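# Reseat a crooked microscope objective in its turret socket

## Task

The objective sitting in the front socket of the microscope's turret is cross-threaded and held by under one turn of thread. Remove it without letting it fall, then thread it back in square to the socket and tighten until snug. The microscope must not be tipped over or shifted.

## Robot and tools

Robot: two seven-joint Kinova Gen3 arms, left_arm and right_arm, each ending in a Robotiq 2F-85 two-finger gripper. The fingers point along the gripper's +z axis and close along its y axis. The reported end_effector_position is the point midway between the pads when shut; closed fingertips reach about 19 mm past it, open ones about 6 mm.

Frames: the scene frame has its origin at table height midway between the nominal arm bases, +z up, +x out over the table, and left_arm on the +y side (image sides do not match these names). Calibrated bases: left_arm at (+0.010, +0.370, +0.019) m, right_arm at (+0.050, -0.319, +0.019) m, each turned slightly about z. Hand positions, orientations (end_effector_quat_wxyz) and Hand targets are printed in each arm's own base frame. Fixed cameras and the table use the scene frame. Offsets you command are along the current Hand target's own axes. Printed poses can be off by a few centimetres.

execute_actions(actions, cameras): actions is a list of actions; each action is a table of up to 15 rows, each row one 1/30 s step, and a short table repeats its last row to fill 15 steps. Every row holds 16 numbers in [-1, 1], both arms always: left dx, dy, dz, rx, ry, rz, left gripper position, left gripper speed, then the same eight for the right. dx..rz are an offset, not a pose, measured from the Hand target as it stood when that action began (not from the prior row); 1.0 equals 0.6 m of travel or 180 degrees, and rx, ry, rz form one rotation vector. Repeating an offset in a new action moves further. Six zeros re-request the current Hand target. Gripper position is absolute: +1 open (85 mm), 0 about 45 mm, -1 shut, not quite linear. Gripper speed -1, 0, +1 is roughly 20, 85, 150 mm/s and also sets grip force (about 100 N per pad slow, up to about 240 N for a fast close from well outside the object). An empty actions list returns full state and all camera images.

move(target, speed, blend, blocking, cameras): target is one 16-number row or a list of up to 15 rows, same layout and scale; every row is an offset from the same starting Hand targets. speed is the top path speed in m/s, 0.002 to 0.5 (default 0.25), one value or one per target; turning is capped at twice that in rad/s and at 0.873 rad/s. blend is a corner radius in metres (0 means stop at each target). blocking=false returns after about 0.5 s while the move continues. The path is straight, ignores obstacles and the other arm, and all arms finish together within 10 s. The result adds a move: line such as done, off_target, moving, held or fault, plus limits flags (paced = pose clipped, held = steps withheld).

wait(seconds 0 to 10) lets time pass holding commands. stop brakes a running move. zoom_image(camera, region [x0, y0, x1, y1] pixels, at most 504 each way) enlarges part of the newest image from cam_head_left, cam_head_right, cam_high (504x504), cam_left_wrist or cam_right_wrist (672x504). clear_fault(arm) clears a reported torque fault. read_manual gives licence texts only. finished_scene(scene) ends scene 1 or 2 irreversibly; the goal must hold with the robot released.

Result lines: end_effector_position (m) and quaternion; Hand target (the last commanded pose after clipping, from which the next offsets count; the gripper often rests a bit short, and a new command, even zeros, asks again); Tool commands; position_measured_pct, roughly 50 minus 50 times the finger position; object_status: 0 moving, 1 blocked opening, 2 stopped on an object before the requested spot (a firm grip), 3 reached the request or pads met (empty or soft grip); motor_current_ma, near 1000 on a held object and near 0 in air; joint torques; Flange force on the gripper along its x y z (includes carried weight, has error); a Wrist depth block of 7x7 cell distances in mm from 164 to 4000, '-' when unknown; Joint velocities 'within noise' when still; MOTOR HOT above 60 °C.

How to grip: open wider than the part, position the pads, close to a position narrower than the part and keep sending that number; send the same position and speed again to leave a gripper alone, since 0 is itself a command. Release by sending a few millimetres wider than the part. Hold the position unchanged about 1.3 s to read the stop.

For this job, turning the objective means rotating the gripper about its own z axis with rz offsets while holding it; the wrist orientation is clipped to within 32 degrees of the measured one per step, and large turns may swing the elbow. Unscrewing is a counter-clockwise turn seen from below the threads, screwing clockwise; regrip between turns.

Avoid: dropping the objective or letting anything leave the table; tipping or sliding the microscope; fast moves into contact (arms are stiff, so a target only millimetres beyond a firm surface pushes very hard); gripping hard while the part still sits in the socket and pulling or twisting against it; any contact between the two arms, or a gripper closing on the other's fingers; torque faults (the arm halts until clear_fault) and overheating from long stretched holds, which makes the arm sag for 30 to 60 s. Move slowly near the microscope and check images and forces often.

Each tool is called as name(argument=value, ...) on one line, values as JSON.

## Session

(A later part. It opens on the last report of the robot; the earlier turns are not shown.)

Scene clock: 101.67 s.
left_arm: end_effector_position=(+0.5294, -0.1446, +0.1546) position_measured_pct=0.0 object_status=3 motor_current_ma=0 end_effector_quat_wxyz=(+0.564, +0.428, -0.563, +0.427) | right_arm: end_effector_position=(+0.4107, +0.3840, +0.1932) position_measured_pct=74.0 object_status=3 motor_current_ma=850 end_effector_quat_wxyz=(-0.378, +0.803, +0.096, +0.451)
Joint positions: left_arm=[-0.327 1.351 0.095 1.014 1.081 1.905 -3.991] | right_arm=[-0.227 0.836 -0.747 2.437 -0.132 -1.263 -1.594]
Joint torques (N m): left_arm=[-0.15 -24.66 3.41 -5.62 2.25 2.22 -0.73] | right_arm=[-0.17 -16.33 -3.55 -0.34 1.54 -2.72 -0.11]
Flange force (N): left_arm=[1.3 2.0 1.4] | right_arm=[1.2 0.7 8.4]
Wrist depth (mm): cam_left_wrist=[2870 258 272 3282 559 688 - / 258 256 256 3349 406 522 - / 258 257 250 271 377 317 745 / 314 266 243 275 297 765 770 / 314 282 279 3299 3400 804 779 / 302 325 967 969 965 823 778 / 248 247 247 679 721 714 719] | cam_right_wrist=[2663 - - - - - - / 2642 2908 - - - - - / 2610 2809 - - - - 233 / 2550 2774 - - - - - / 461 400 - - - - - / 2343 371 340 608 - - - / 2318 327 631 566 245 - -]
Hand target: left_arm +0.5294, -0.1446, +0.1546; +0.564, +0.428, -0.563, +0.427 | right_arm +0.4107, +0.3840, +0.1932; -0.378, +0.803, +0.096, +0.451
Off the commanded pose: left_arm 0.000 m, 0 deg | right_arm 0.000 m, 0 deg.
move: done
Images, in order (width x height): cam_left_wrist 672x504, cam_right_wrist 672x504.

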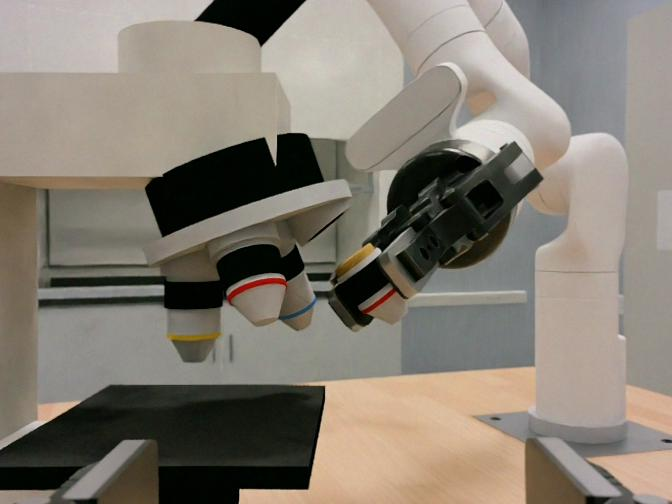

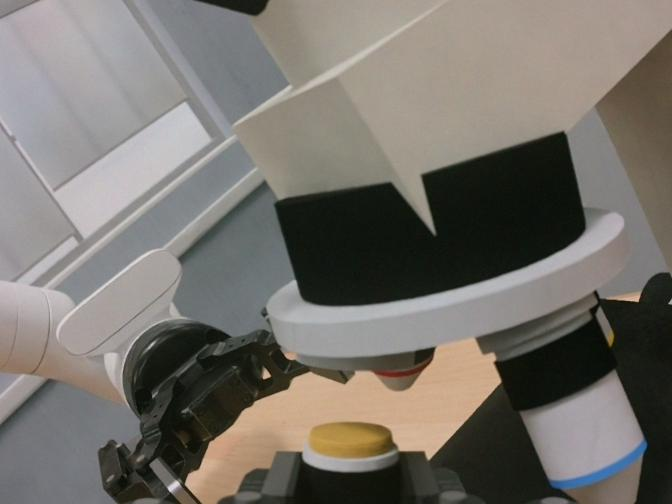

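move(target=[0,0,0,0,0,0,1,1,0.02,0,0,0,0,0,-0.48,-1], speed=0.05, cameras=["cam_left_wrist","cam_right_wrist"])

zoom_image(camera="cam_right_wrist", region=[280, 380, 430, 500])

zoom_image(camera="cam_left_wrist", region=[285, 180, 385, 280])

Scene clock: 105.07 s.
left_arm: end_effector_position=(+0.5294, -0.1446, +0.1546) position_measured_pct=0.0 object_status=3 motor_current_ma=0 end_effector_quat_wxyz=(+0.564, +0.428, -0.563, +0.427) | right_arm: end_effector_position=(+0.4176, +0.3818, +0.2028) position_measured_pct=74.0 object_status=3 motor_current_ma=850 end_effector_quat_wxyz=(-0.378, +0.803, +0.096, +0.451)
Joint positions: left_arm=[-0.327 1.351 0.095 1.014 1.081 1.905 -3.991] | right_arm=[-0.198 0.8 -0.754 2.423 -0.125 -1.207 -1.603]
Joint torques (N m): left_arm=[-0.16 -24.63 3.38 -5.62 2.26 2.21 -0.72] | right_arm=[-0.03 -15.97 -3.48 -0.63 1.34 -2.79 -0.15]
Flange force (N): left_arm=[1.4 2.0 1.5] | right_arm=[2.4 0.6 8.7]
Wrist depth (mm): cam_left_wrist=[2895 258 272 3299 559 691 - / 258 256 256 431 407 519 3947 / 258 257 250 270 311 376 746 / 315 265 243 275 292 766 761 / 314 282 279 3299 - 801 777 / 302 325 964 969 969 824 780 / 248 248 248 679 720 717 718] | cam_right_wrist=[- - - - - - - / 2652 2763 - - - - - / 2642 2846 - - - - 227 / 2521 2786 - - - - - / 470 400 - - - - - / 507 377 - - - - - / 2394 332 336 559 - - -]
Hand target: left_arm +0.5294, -0.1446, +0.1546; +0.564, +0.428, -0.563, +0.427 | right_arm +0.4176, +0.3818, +0.2028; -0.378, +0.803, +0.096, +0.451
Off the commanded pose: left_arm 0.000 m, 0 deg | right_arm 0.000 m, 0 deg.
move: done
Images, in order (width x height): cam_left_wrist 672x504, cam_right_wrist 672x504.

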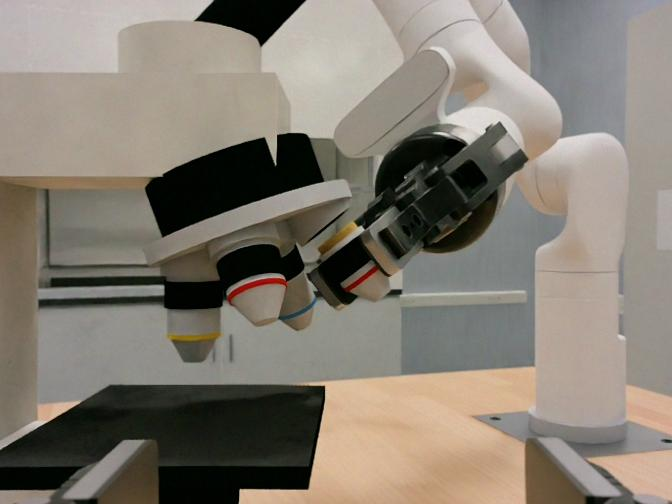

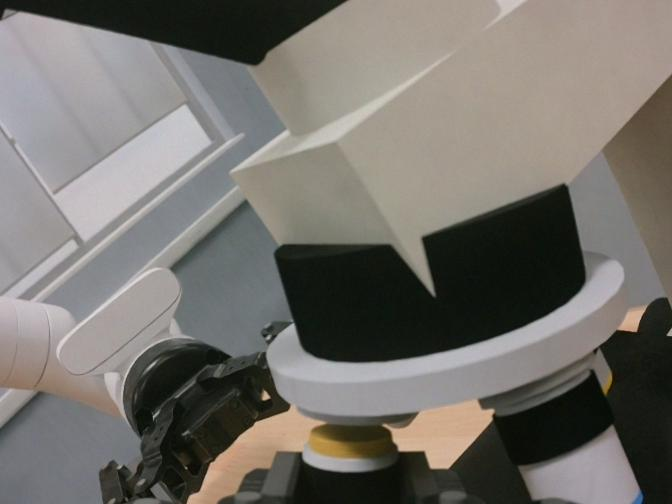

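Scaled by 3.360.

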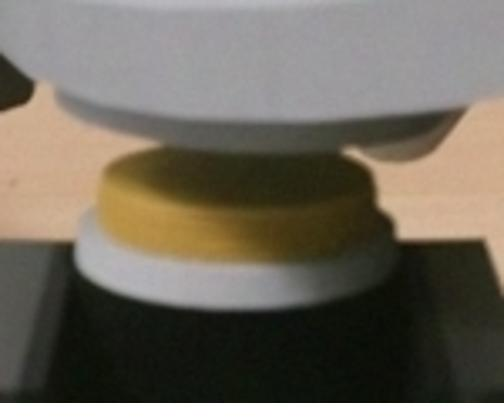

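Scaled by 5.040.

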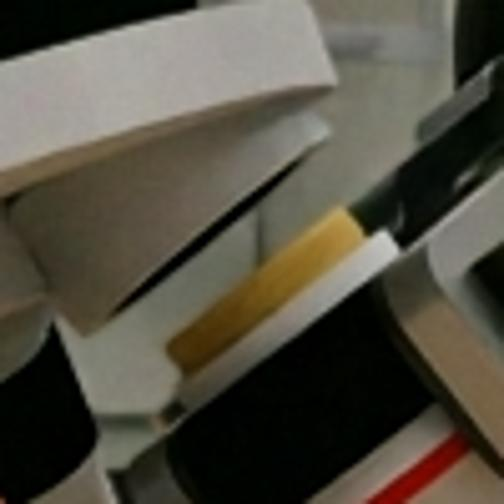

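zoom_image(camera="cam_left_wrist", region=[292, 200, 332, 256])

zoom_image(camera="cam_left_wrist", region=[325, 190, 365, 246])

zoom_image(camera="cam_left_wrist", region=[312, 215, 372, 275])

Scaled by 9.000.

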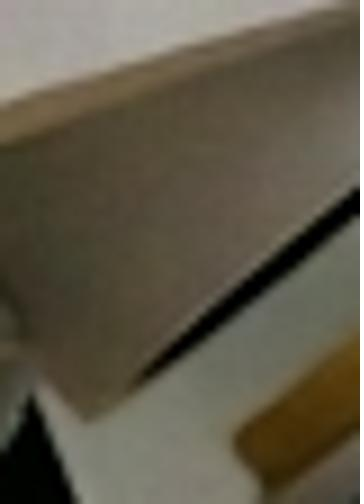

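Scaled by 9.000.

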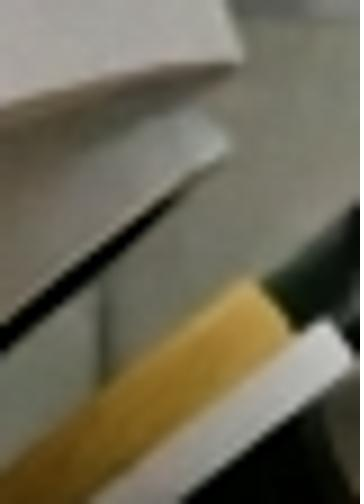

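Scaled by 8.400.

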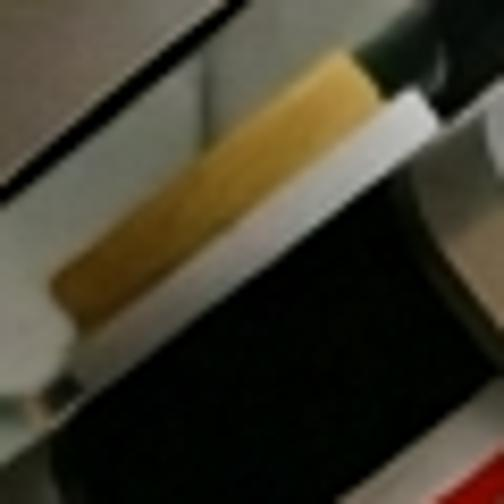

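zoom_image(camera="cam_right_wrist", region=[290, 395, 350, 495])

zoom_image(camera="cam_right_wrist", region=[360, 395, 420, 495])

Scaled by 5.040.

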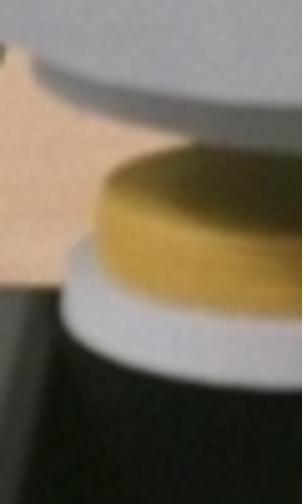

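Scaled by 5.040.

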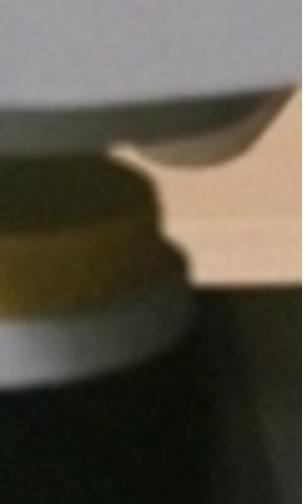

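move(target=[0,0,0,0,0,0,1,1,0.0003,-0.0011,-0.0006,0,-0.00667,0.01155,-0.48,-1], speed=0.05, cameras=["cam_left_wrist","cam_right_wrist"])

zoom_image(camera="cam_right_wrist", region=[280, 380, 430, 500])

zoom_image(camera="cam_left_wrist", region=[292, 200, 372, 280])

Scene clock: 108.60 s.
left_arm: end_effector_position=(+0.5294, -0.1446, +0.1546) position_measured_pct=0.0 object_status=3 motor_current_ma=0 end_effector_quat_wxyz=(+0.564, +0.428, -0.563, +0.427) | right_arm: end_effector_position=(+0.4171, +0.3819, +0.2034) position_measured_pct=74.0 object_status=3 motor_current_ma=850 end_effector_quat_wxyz=(-0.386, +0.809, +0.086, +0.435)
Joint positions: left_arm=[-0.327 1.351 0.095 1.014 1.081 1.905 -3.991] | right_arm=[-0.174 0.784 -0.772 2.415 -0.126 -1.155 -1.633]
Joint torques (N m): left_arm=[-0.18 -24.64 3.39 -5.58 2.25 2.19 -0.72] | right_arm=[-0.17 -15.83 -3.52 -0.98 1.37 -2.82 -0.11]
Flange force (N): left_arm=[1.3 1.8 1.3] | right_arm=[3.3 0.7 8.1]
Wrist depth (mm): cam_left_wrist=[2870 258 272 3299 558 694 - / 258 257 255 426 407 519 - / 258 257 250 271 307 741 747 / 314 265 243 275 282 768 763 / 314 282 279 3332 - 801 779 / 301 325 972 968 974 820 778 / 248 248 247 680 721 717 720] | cam_right_wrist=[- - - - - - - / 2652 2908 - - - - - / 2610 2870 - - - - 229 / 2570 2729 - - - - - / 476 402 - - - - - / 2248 377 - - - - - / 2385 334 - 552 - - -]
Hand target: left_arm +0.5294, -0.1446, +0.1546; +0.564, +0.428, -0.563, +0.427 | right_arm +0.4171, +0.3820, +0.2034; -0.386, +0.809, +0.086, +0.435
Off the commanded pose: left_arm 0.000 m, 0 deg | right_arm 0.000 m, 0 deg.
move: done
Images, in order (width x height): cam_left_wrist 672x504, cam_right_wrist 672x504.

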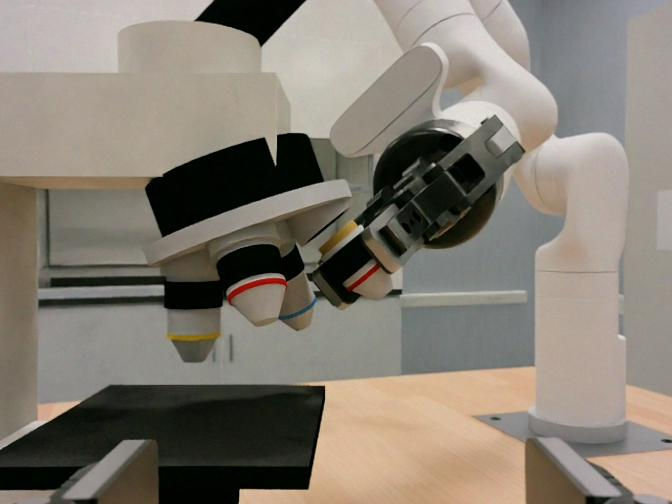

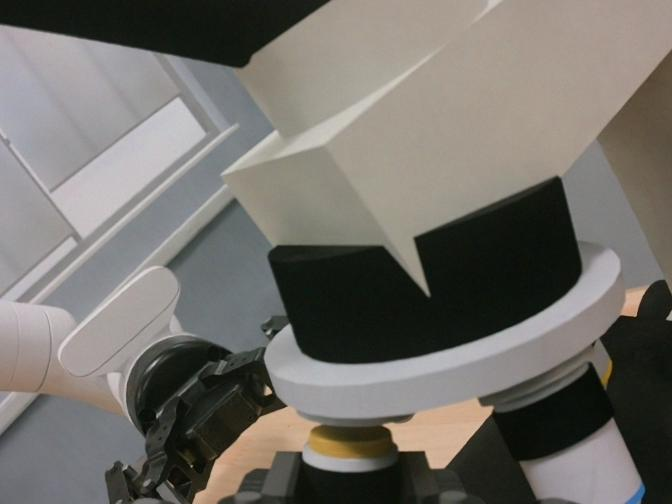

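Scaled by 3.360.

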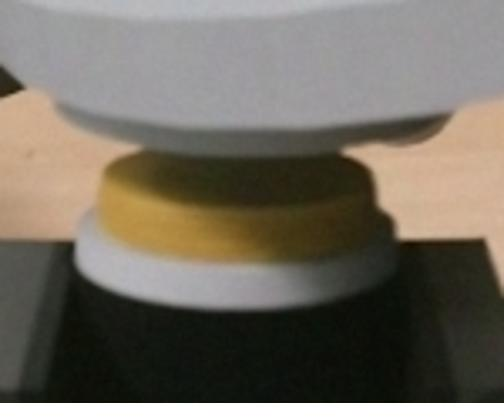

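Scaled by 6.300.

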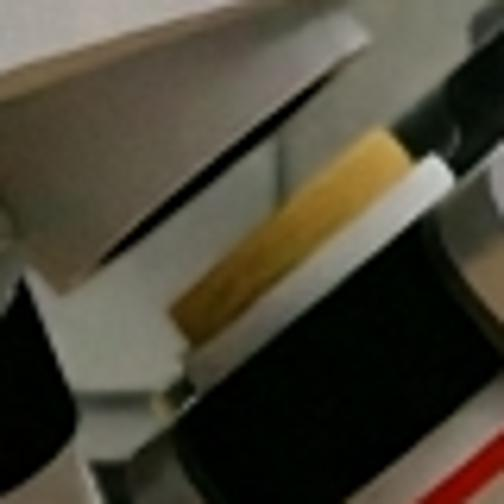

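zoom_image(camera="cam_right_wrist", region=[290, 400, 350, 440])

zoom_image(camera="cam_right_wrist", region=[360, 400, 420, 440])

Scaled by 8.400.

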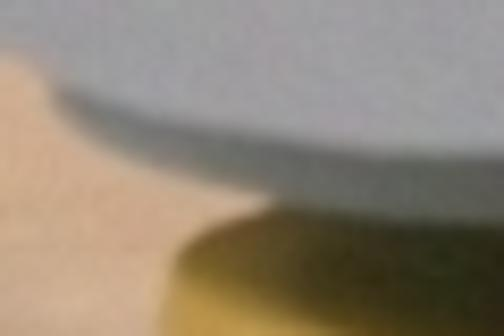

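Scaled by 8.400.

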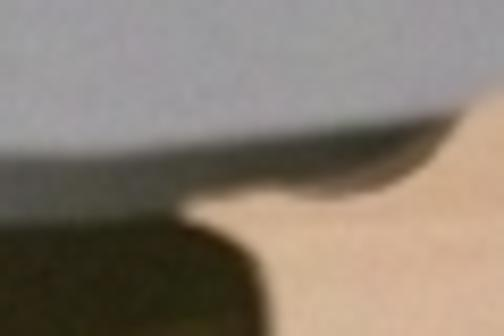

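move(target=[0,0,0,0,0,0,1,1,0,-0.0146,0.0134,-0.4722,0,0,-0.48,-1], speed=0.15, cameras=["cam_left_wrist","cam_right_wrist"])

zoom_image(camera="cam_right_wrist", region=[280, 380, 430, 500])

zoom_image(camera="cam_left_wrist", region=[292, 200, 372, 280])

Scene clock: 115.17 s.
left_arm: end_effector_position=(+0.5294, -0.1446, +0.1546) position_measured_pct=0.0 object_status=3 motor_current_ma=0 end_effector_quat_wxyz=(+0.564, +0.428, -0.563, +0.427) | right_arm: end_effector_position=(+0.4181, +0.3936, +0.2056) position_measured_pct=74.0 object_status=3 motor_current_ma=850 end_effector_quat_wxyz=(+0.262, +0.857, -0.231, +0.379)
Joint positions: left_arm=[-0.327 1.351 0.095 1.014 1.081 1.905 -3.991] | right_arm=[-1 1.038 -0.506 0.982 -1.991 -1.897 -0.41]
Joint torques (N m): left_arm=[-0.15 -24.64 3.41 -5.57 2.24 2.2 -0.71] | right_arm=[-0.03 -24.92 -0.11 -4.11 1.67 -2 -0.18]
Flange force (N): left_arm=[1.3 1.8 1.3] | right_arm=[2.0 -12.6 -5.4]
Wrist depth (mm): cam_left_wrist=[2870 258 272 3349 - - 196 / 257 256 256 3332 - 206 201 / 258 257 251 270 207 193 - / 315 265 243 264 228 767 2394 / 314 282 279 3383 - 803 773 / 302 325 972 961 968 820 778 / 248 247 248 677 721 716 720] | cam_right_wrist=[1507 236 184 - - - - / 1598 - 183 - - - 3471 / 1727 - - - - - 3383 / 1837 - - - - - 775 / 443 - - - - 611 650 / 389 - - - - 527 555 / 366 - - - - 483 502]
Hand target: left_arm +0.5294, -0.1446, +0.1546; +0.564, +0.428, -0.563, +0.427 | right_arm +0.4181, +0.3936, +0.2056; +0.262, +0.857, -0.231, +0.379
Off the commanded pose: left_arm 0.000 m, 0 deg | right_arm 0.000 m, 0 deg.
move: done
Images, in order (width x height): cam_left_wrist 672x504, cam_right_wrist 672x504.

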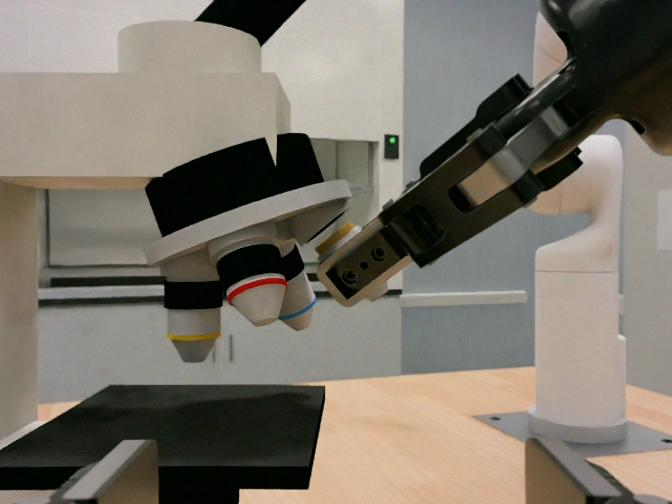

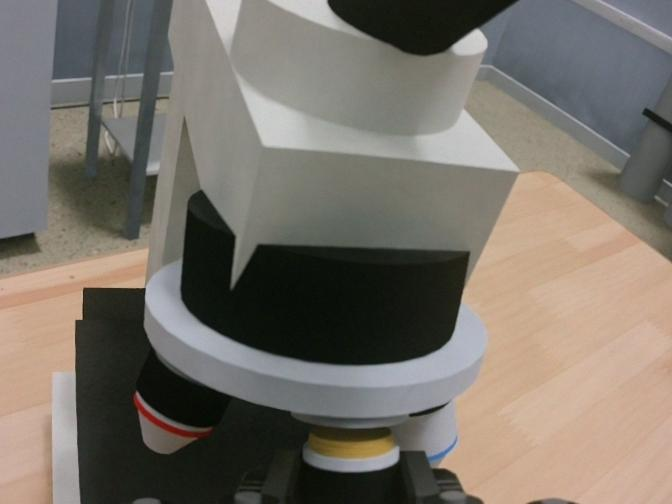

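Scaled by 3.360.

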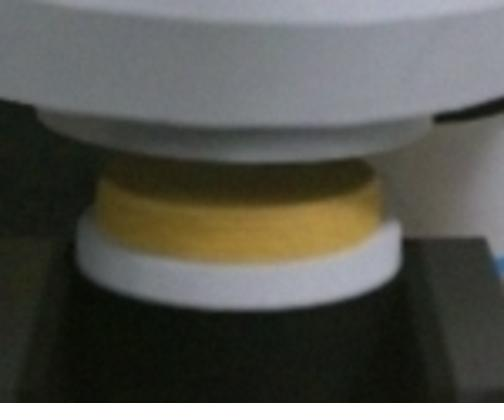

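Scaled by 6.300.

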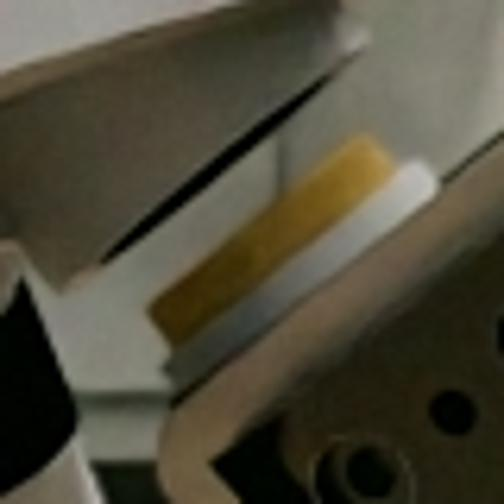

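zoom_image(camera="cam_right_wrist", region=[285, 395, 325, 475])

zoom_image(camera="cam_right_wrist", region=[375, 395, 415, 475])

Scaled by 6.300.

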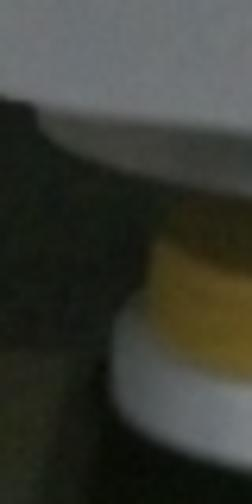

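Scaled by 6.300.

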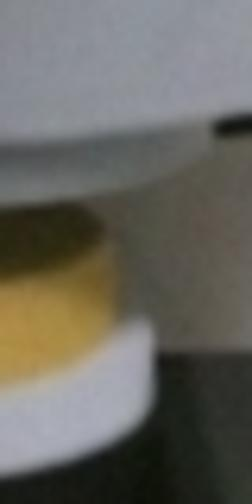

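move(target=[0,0,0,0,0,0,1,1,0.0001,-0.0003,-0.0011,0,-0.0030,-0.0014,-0.48,-1], speed=0.05, cameras=["cam_left_wrist","cam_right_wrist"])

zoom_image(camera="cam_left_wrist", region=[292, 200, 372, 280])

zoom_image(camera="cam_right_wrist", region=[285, 395, 325, 475])

zoom_image(camera="cam_right_wrist", region=[375, 395, 415, 475])

Scene clock: 117.03 s.
left_arm: end_effector_position=(+0.5294, -0.1446, +0.1546) position_measured_pct=0.0 object_status=3 motor_current_ma=0 end_effector_quat_wxyz=(+0.564, +0.428, -0.563, +0.427) | right_arm: end_effector_position=(+0.4179, +0.3941, +0.2060) position_measured_pct=74.0 object_status=3 motor_current_ma=850 end_effector_quat_wxyz=(+0.262, +0.859, -0.230, +0.374)
Joint positions: left_arm=[-0.327 1.351 0.095 1.014 1.081 1.905 -3.991] | right_arm=[-0.998 1.037 -0.509 0.976 -1.995 -1.898 -0.401]
Joint torques (N m): left_arm=[-0.16 -24.67 3.37 -5.64 2.25 2.19 -0.73] | right_arm=[-0.12 -24.85 -0.07 -4.09 1.71 -1.94 0.01]
Flange force (N): left_arm=[1.3 2.0 1.5] | right_arm=[1.8 -12.0 -5.3]
Wrist depth (mm): cam_left_wrist=[2858 258 272 3383 - - 196 / 258 257 256 3366 - 206 201 / 258 257 250 270 207 193 - / 314 265 243 264 228 764 2402 / 314 282 279 3366 - 802 775 / 302 325 967 967 969 822 779 / 248 247 248 678 722 716 718] | cam_right_wrist=[1500 238 185 - - - - / 1617 - 184 - - - 3565 / 1754 - - - - - 3299 / 1773 - - - - - 767 / 437 - - - - 608 649 / 387 168 - - - 527 553 / 364 - - - - 483 502]
Hand target: left_arm +0.5294, -0.1446, +0.1546; +0.564, +0.428, -0.563, +0.427 | right_arm +0.4179, +0.3941, +0.2060; +0.262, +0.859, -0.230, +0.374
Off the commanded pose: left_arm 0.000 m, 0 deg | right_arm 0.000 m, 0 deg.
move: done
Images, in order (width x height): cam_left_wrist 672x504, cam_right_wrist 672x504.

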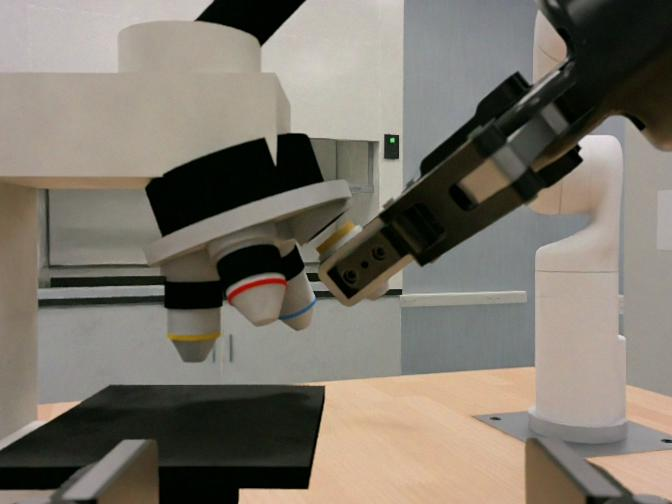

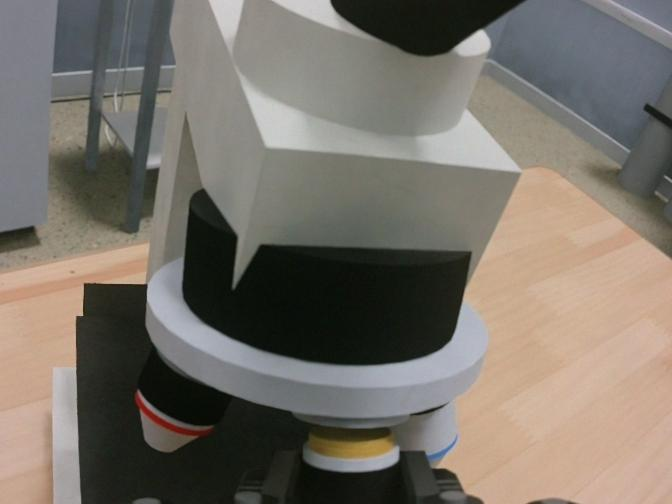

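Scaled by 6.300.

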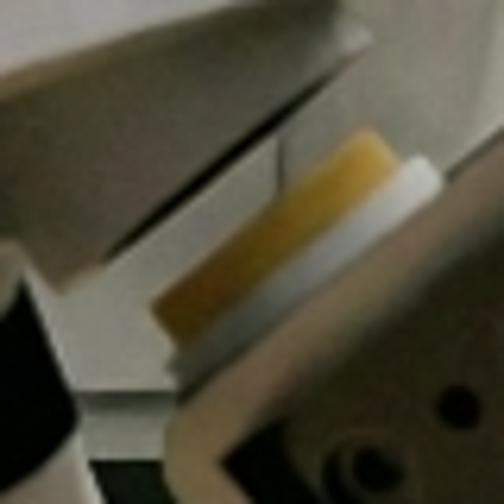

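Scaled by 6.300.

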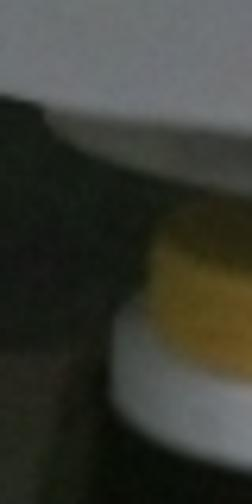

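Scaled by 6.300.

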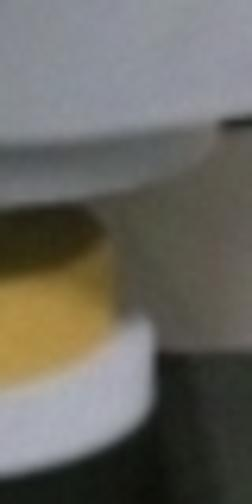

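move(target=[0,0,0,0,0,0,1,1,0,0.00696,0.00176,0.15741,0,0,-0.48,-1], speed=0.1, cameras=["cam_left_wrist","cam_right_wrist"])

zoom_image(camera="cam_left_wrist", region=[292, 200, 372, 280])

zoom_image(camera="cam_right_wrist", region=[285, 395, 325, 475])

zoom_image(camera="cam_right_wrist", region=[375, 395, 415, 475])

Scene clock: 120.43 s.
left_arm: end_effector_position=(+0.5294, -0.1446, +0.1546) position_measured_pct=0.0 object_status=3 motor_current_ma=0 end_effector_quat_wxyz=(+0.564, +0.428, -0.563, +0.427) | right_arm: end_effector_position=(+0.4160, +0.3903, +0.2065) position_measured_pct=74.0 object_status=3 motor_current_ma=850 end_effector_quat_wxyz=(+0.044, +0.897, -0.132, +0.419)
Joint positions: left_arm=[-0.327 1.351 0.095 1.014 1.081 1.905 -3.991] | right_arm=[-0.837 0.728 -0.632 1.649 -1.808 -1.391 -0.73]
Joint torques (N m): left_arm=[-0.15 -24.65 3.4 -5.61 2.24 2.22 -0.75] | right_arm=[-0.23 -20.18 -1.31 -4.79 1.6 -1.82 -0.17]
Flange force (N): left_arm=[1.3 1.9 1.4] | right_arm=[1.5 -6.0 0.9]
Wrist depth (mm): cam_left_wrist=[2895 258 272 3282 - 276 254 / 258 257 255 3315 - 229 258 / 258 257 250 270 257 235 2368 / 314 265 243 271 261 801 2385 / 314 281 278 3418 - 803 775 / 302 325 971 964 967 823 775 / 248 247 248 677 720 719 715] | cam_right_wrist=[1473 1487 - - - - 2883 / 1535 1586 - - - - 2610 / 1662 - - - - - 2153 / 1768 - - - - - 549 / 520 518 - - - - 489 / 466 455 - - - 175 435 / 422 421 248 - - - 402]
Hand target: left_arm +0.5294, -0.1446, +0.1546; +0.564, +0.428, -0.563, +0.427 | right_arm +0.4160, +0.3903, +0.2065; +0.044, +0.897, -0.132, +0.419
Off the commanded pose: left_arm 0.000 m, 0 deg | right_arm 0.000 m, 0 deg.
move: done
Images, in order (width x height): cam_left_wrist 672x504, cam_right_wrist 672x504.

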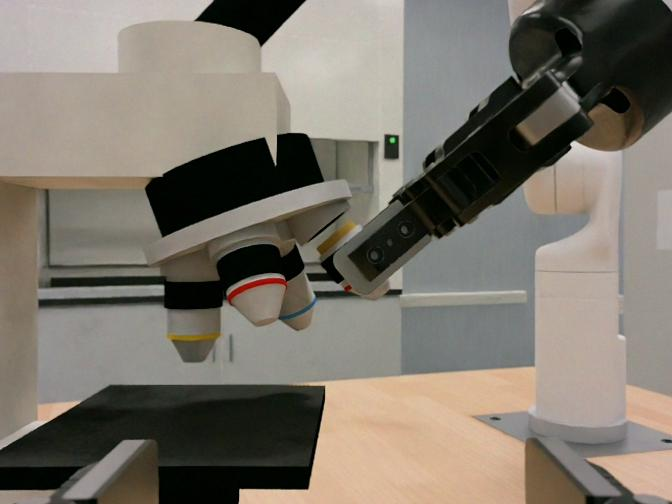

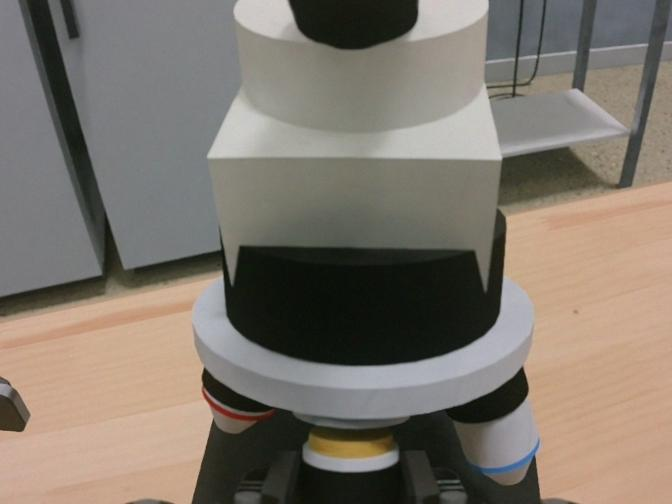

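Scaled by 6.300.

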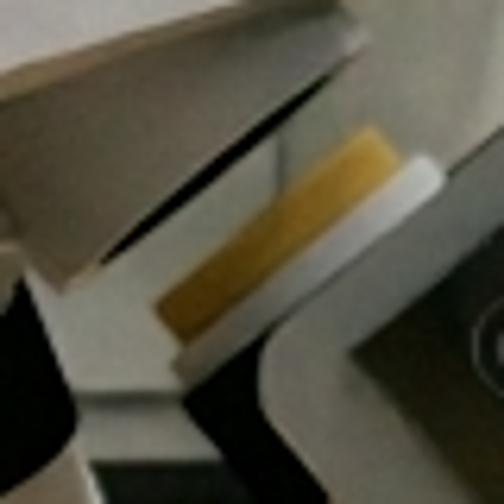

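Scaled by 6.300.

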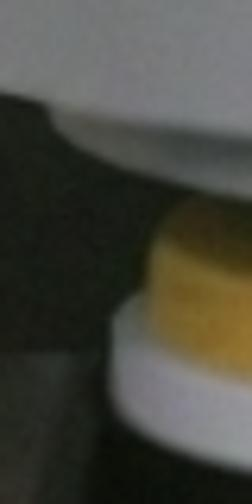

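Scaled by 6.300.

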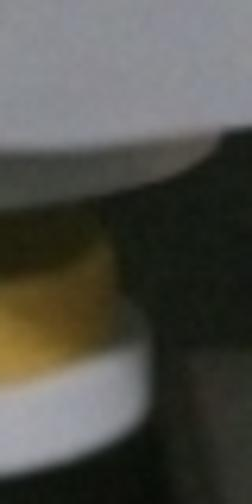

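move(target=[0,0,0,0,0,0,1,1,0,0.00696,0.00176,0.15741,0,0,-0.48,-1], speed=0.1, cameras=["cam_left_wrist","cam_right_wrist"])

zoom_image(camera="cam_left_wrist", region=[292, 200, 372, 280])

zoom_image(camera="cam_right_wrist", region=[285, 395, 325, 475])

zoom_image(camera="cam_right_wrist", region=[375, 395, 415, 475])

Scene clock: 123.73 s.
left_arm: end_effector_position=(+0.5294, -0.1446, +0.1546) position_measured_pct=0.0 object_status=3 motor_current_ma=0 end_effector_quat_wxyz=(+0.564, +0.428, -0.563, +0.427) | right_arm: end_effector_position=(+0.4157, +0.3861, +0.2058) position_measured_pct=74.0 object_status=3 motor_current_ma=850 end_effector_quat_wxyz=(-0.177, +0.881, -0.025, +0.439)
Joint positions: left_arm=[-0.327 1.351 0.095 1.014 1.081 1.905 -3.991] | right_arm=[-0.612 0.572 -0.683 2.157 -1.178 -1.006 -1.243]
Joint torques (N m): left_arm=[-0.21 -24.67 3.4 -5.62 2.26 2.2 -0.73] | right_arm=[-0.17 -16.6 -1.55 -3.44 1.41 -2.08 -0.19]
Flange force (N): left_arm=[1.3 1.9 1.5] | right_arm=[2.2 -6.5 5.2]
Wrist depth (mm): cam_left_wrist=[2908 258 272 3383 374 341 359 / 258 256 255 3315 351 272 341 / 258 257 250 270 277 280 773 / 314 265 243 273 270 802 749 / 314 282 279 3332 - 802 778 / 302 325 972 969 968 828 781 / 248 247 248 679 720 718 717] | cam_right_wrist=[- - - - - 173 1528 / 2763 1782 - - - 174 1586 / 3142 3014 - - - - 271 / 3203 - - - - - 304 / 2729 2429 - - - - 250 / 301 303 - - - - 225 / 287 517 485 - - - -]
Hand target: left_arm +0.5294, -0.1446, +0.1546; +0.564, +0.428, -0.563, +0.427 | right_arm +0.4156, +0.3861, +0.2057; -0.177, +0.881, -0.025, +0.439
Off the commanded pose: left_arm 0.000 m, 0 deg | right_arm 0.000 m, 0 deg.
move: done
Images, in order (width x height): cam_left_wrist 672x504, cam_right_wrist 672x504.

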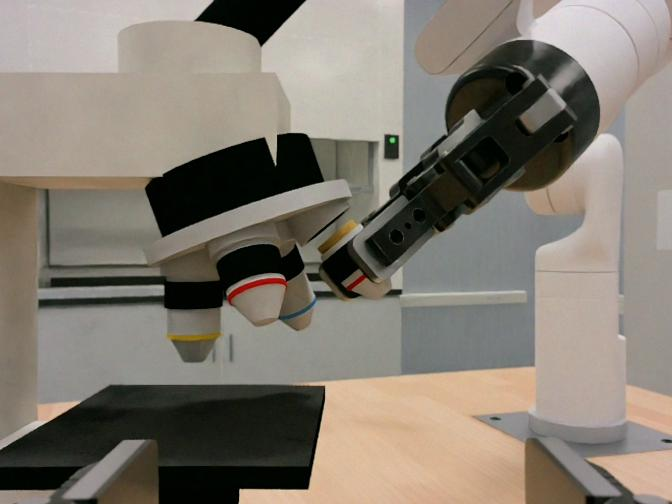

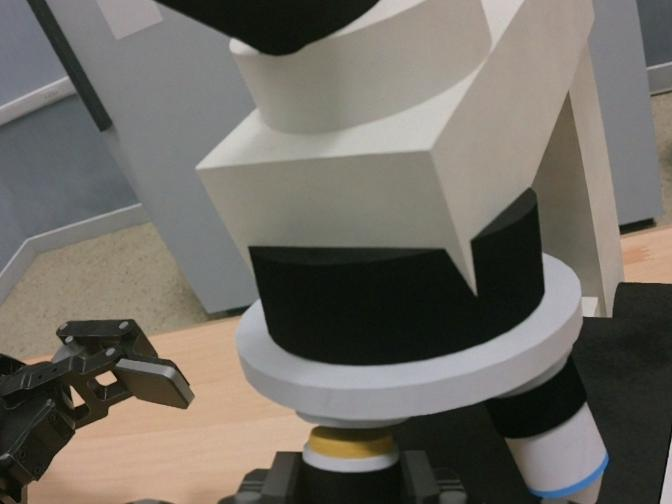

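Scaled by 6.300.

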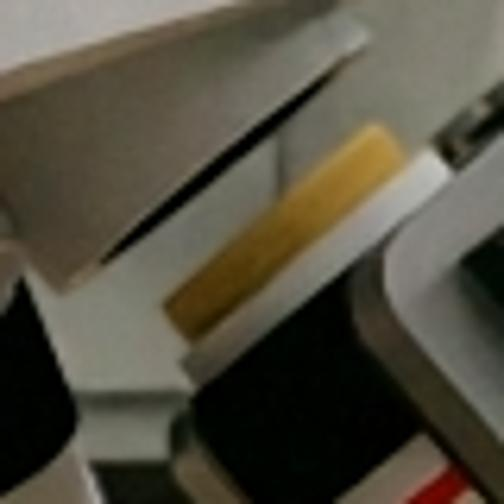

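Scaled by 6.300.

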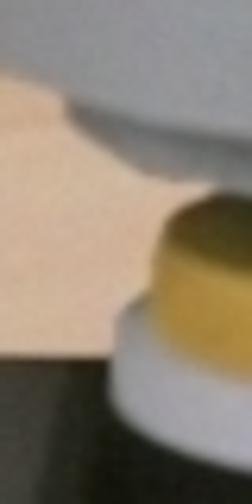

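Scaled by 6.300.

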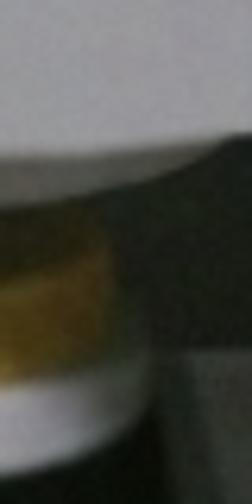

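move(target=[0,0,0,0,0,0,1,1,0.0007,0.0013,0.0006,0,0,0,-0.48,-1], speed=0.05, cameras=["cam_left_wrist","cam_right_wrist"])

zoom_image(camera="cam_left_wrist", region=[292, 200, 372, 280])

zoom_image(camera="cam_right_wrist", region=[285, 395, 325, 475])

zoom_image(camera="cam_right_wrist", region=[375, 395, 415, 475])

Scene clock: 126.10 s.
left_arm: end_effector_position=(+0.5294, -0.1446, +0.1546) position_measured_pct=0.0 object_status=3 motor_current_ma=0 end_effector_quat_wxyz=(+0.564, +0.428, -0.563, +0.427) | right_arm: end_effector_position=(+0.4163, +0.3854, +0.2055) position_measured_pct=74.0 object_status=3 motor_current_ma=850 end_effector_quat_wxyz=(-0.177, +0.881, -0.025, +0.439)
Joint positions: left_arm=[-0.327 1.351 0.095 1.014 1.081 1.905 -3.991] | right_arm=[-0.609 0.572 -0.682 2.159 -1.176 -1.005 -1.243]
Joint torques (N m): left_arm=[-0.17 -24.63 3.37 -5.64 2.26 2.18 -0.71] | right_arm=[-0.17 -16.68 -1.5 -3.53 1.38 -2.12 -0.19]
Flange force (N): left_arm=[1.4 2.2 1.5] | right_arm=[2.0 -6.2 5.3]
Wrist depth (mm): cam_left_wrist=[2821 258 272 3299 373 342 359 / 258 256 255 3366 350 272 343 / 258 257 250 269 277 300 772 / 315 265 243 274 269 805 748 / 314 282 279 3366 - 804 778 / 302 325 965 968 962 826 780 / 248 248 248 679 720 722 718] | cam_right_wrist=[- - - - - 175 1514 / 2798 - - - - 176 1598 / 3128 3000 - - - - 274 / 3172 - - - - - 458 / 2740 2394 - - - - 252 / 301 297 - - - - 225 / 288 516 - - - - -]
Hand target: left_arm +0.5294, -0.1446, +0.1546; +0.564, +0.428, -0.563, +0.427 | right_arm +0.4163, +0.3854, +0.2055; -0.177, +0.881, -0.025, +0.439
Off the commanded pose: left_arm 0.000 m, 0 deg | right_arm 0.000 m, 0 deg.
move: done
Images, in order (width x height): cam_left_wrist 672x504, cam_right_wrist 672x504.

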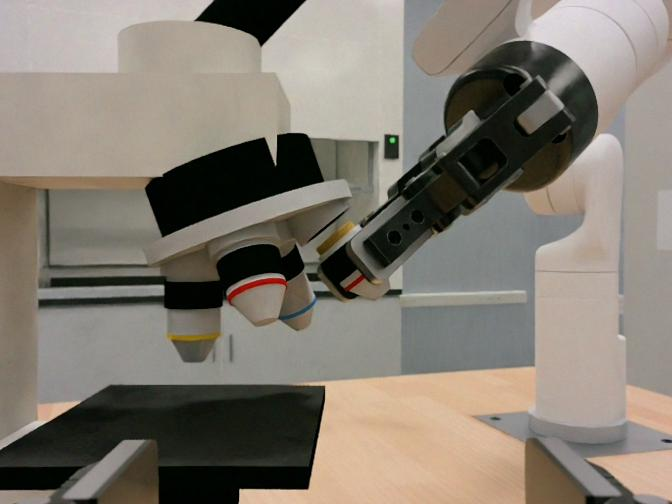

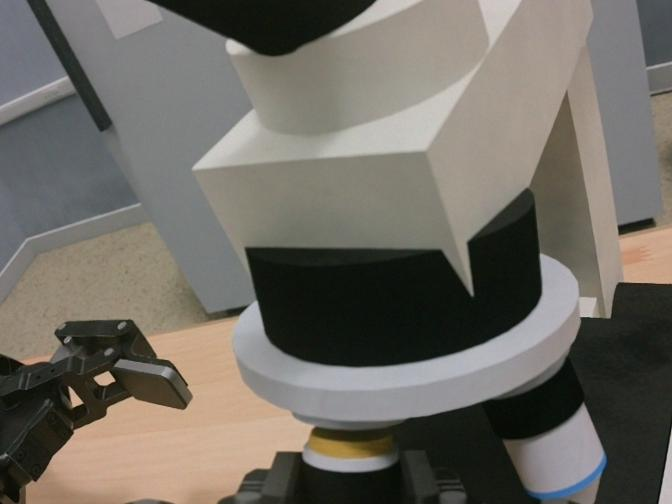

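Scaled by 6.300.

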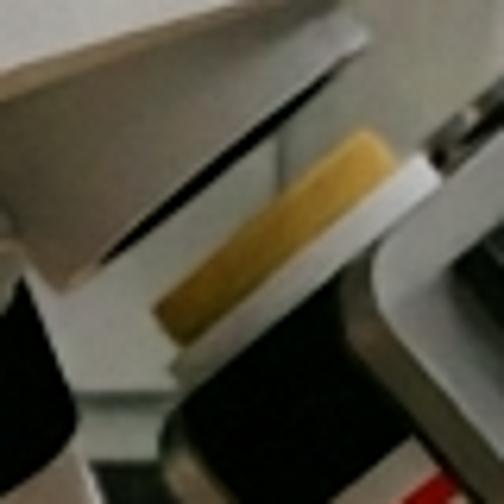

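Scaled by 6.300.

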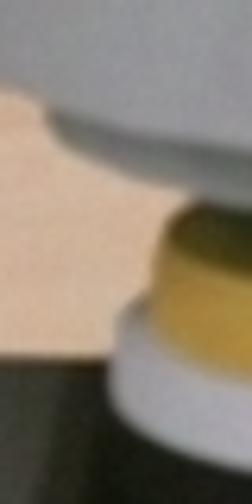

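Scaled by 6.300.

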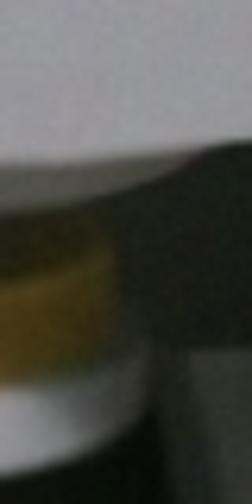

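move(target=[0,0,0,0,0,0,1,1,0.0006,0.00868,0.00154,0.15741,0,0,-0.48,-1], speed=0.1, cameras=["cam_left_wrist","cam_right_wrist"])

zoom_image(camera="cam_left_wrist", region=[292, 200, 372, 280])

zoom_image(camera="cam_right_wrist", region=[285, 395, 325, 475])

zoom_image(camera="cam_right_wrist", region=[375, 395, 415, 475])

Scene clock: 129.53 s.
left_arm: end_effector_position=(+0.5294, -0.1446, +0.1546) position_measured_pct=0.0 object_status=3 motor_current_ma=0 end_effector_quat_wxyz=(+0.564, +0.428, -0.563, +0.427) | right_arm: end_effector_position=(+0.4178, +0.3807, +0.2036) position_measured_pct=74.0 object_status=3 motor_current_ma=850 end_effector_quat_wxyz=(-0.387, +0.810, +0.083, +0.432)
Joint positions: left_arm=[-0.327 1.351 0.095 1.014 1.081 1.905 -3.991] | right_arm=[-0.172 0.775 -0.761 2.414 -0.116 -1.139 -1.655]
Joint torques (N m): left_arm=[-0.18 -24.67 3.37 -5.56 2.25 2.19 -0.73] | right_arm=[-0.1 -15.87 -3.47 -1.08 1.22 -2.71 -0.17]
Flange force (N): left_arm=[1.2 1.6 1.2] | right_arm=[2.4 1.2 8.0]
Wrist depth (mm): cam_left_wrist=[2846 258 272 3250 560 695 - / 257 257 255 427 405 519 3994 / 258 257 250 271 307 743 747 / 315 266 243 276 281 800 769 / 315 281 279 3315 - 800 775 / 302 325 968 967 974 826 777 / 248 248 248 678 723 723 718] | cam_right_wrist=[- - - - - - - / 2674 - - - - - - / 2550 2809 - - - - 228 / 2570 2763 - - - - - / 477 400 - - - - - / 502 378 - - - - - / 2368 335 - 551 - - -]
Hand target: left_arm +0.5294, -0.1446, +0.1546; +0.564, +0.428, -0.563, +0.427 | right_arm +0.4178, +0.3807, +0.2036; -0.387, +0.810, +0.083, +0.432
Off the commanded pose: left_arm 0.000 m, 0 deg | right_arm 0.000 m, 0 deg.
move: done
Images, in order (width x height): cam_left_wrist 672x504, cam_right_wrist 672x504.

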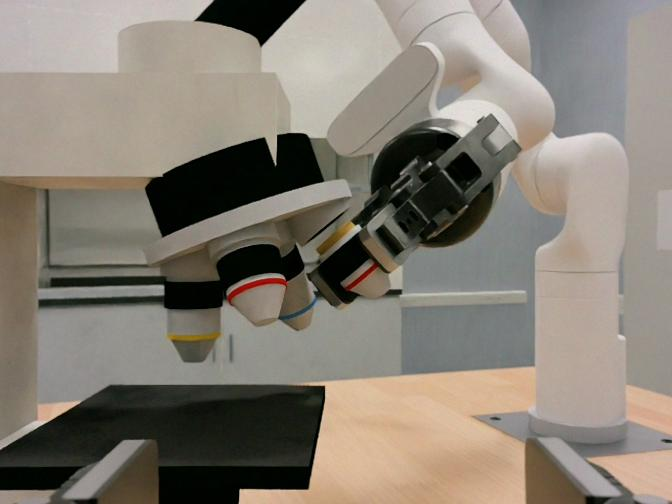

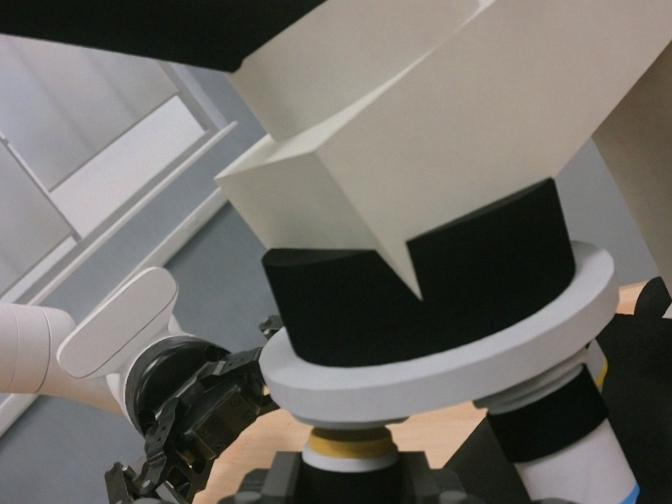

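Scaled by 6.300.

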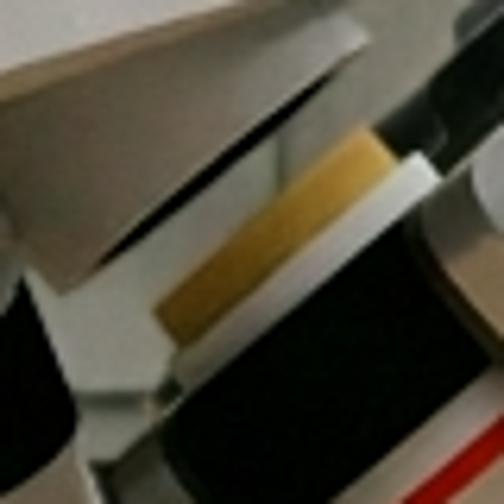

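Scaled by 6.300.

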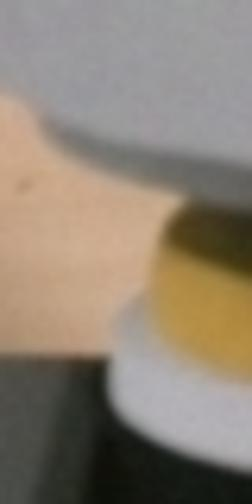

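Scaled by 6.300.

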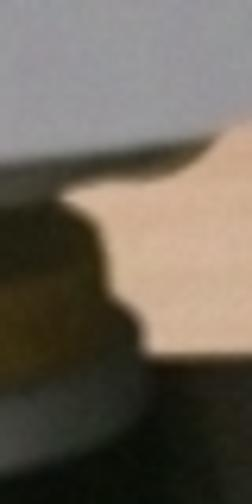

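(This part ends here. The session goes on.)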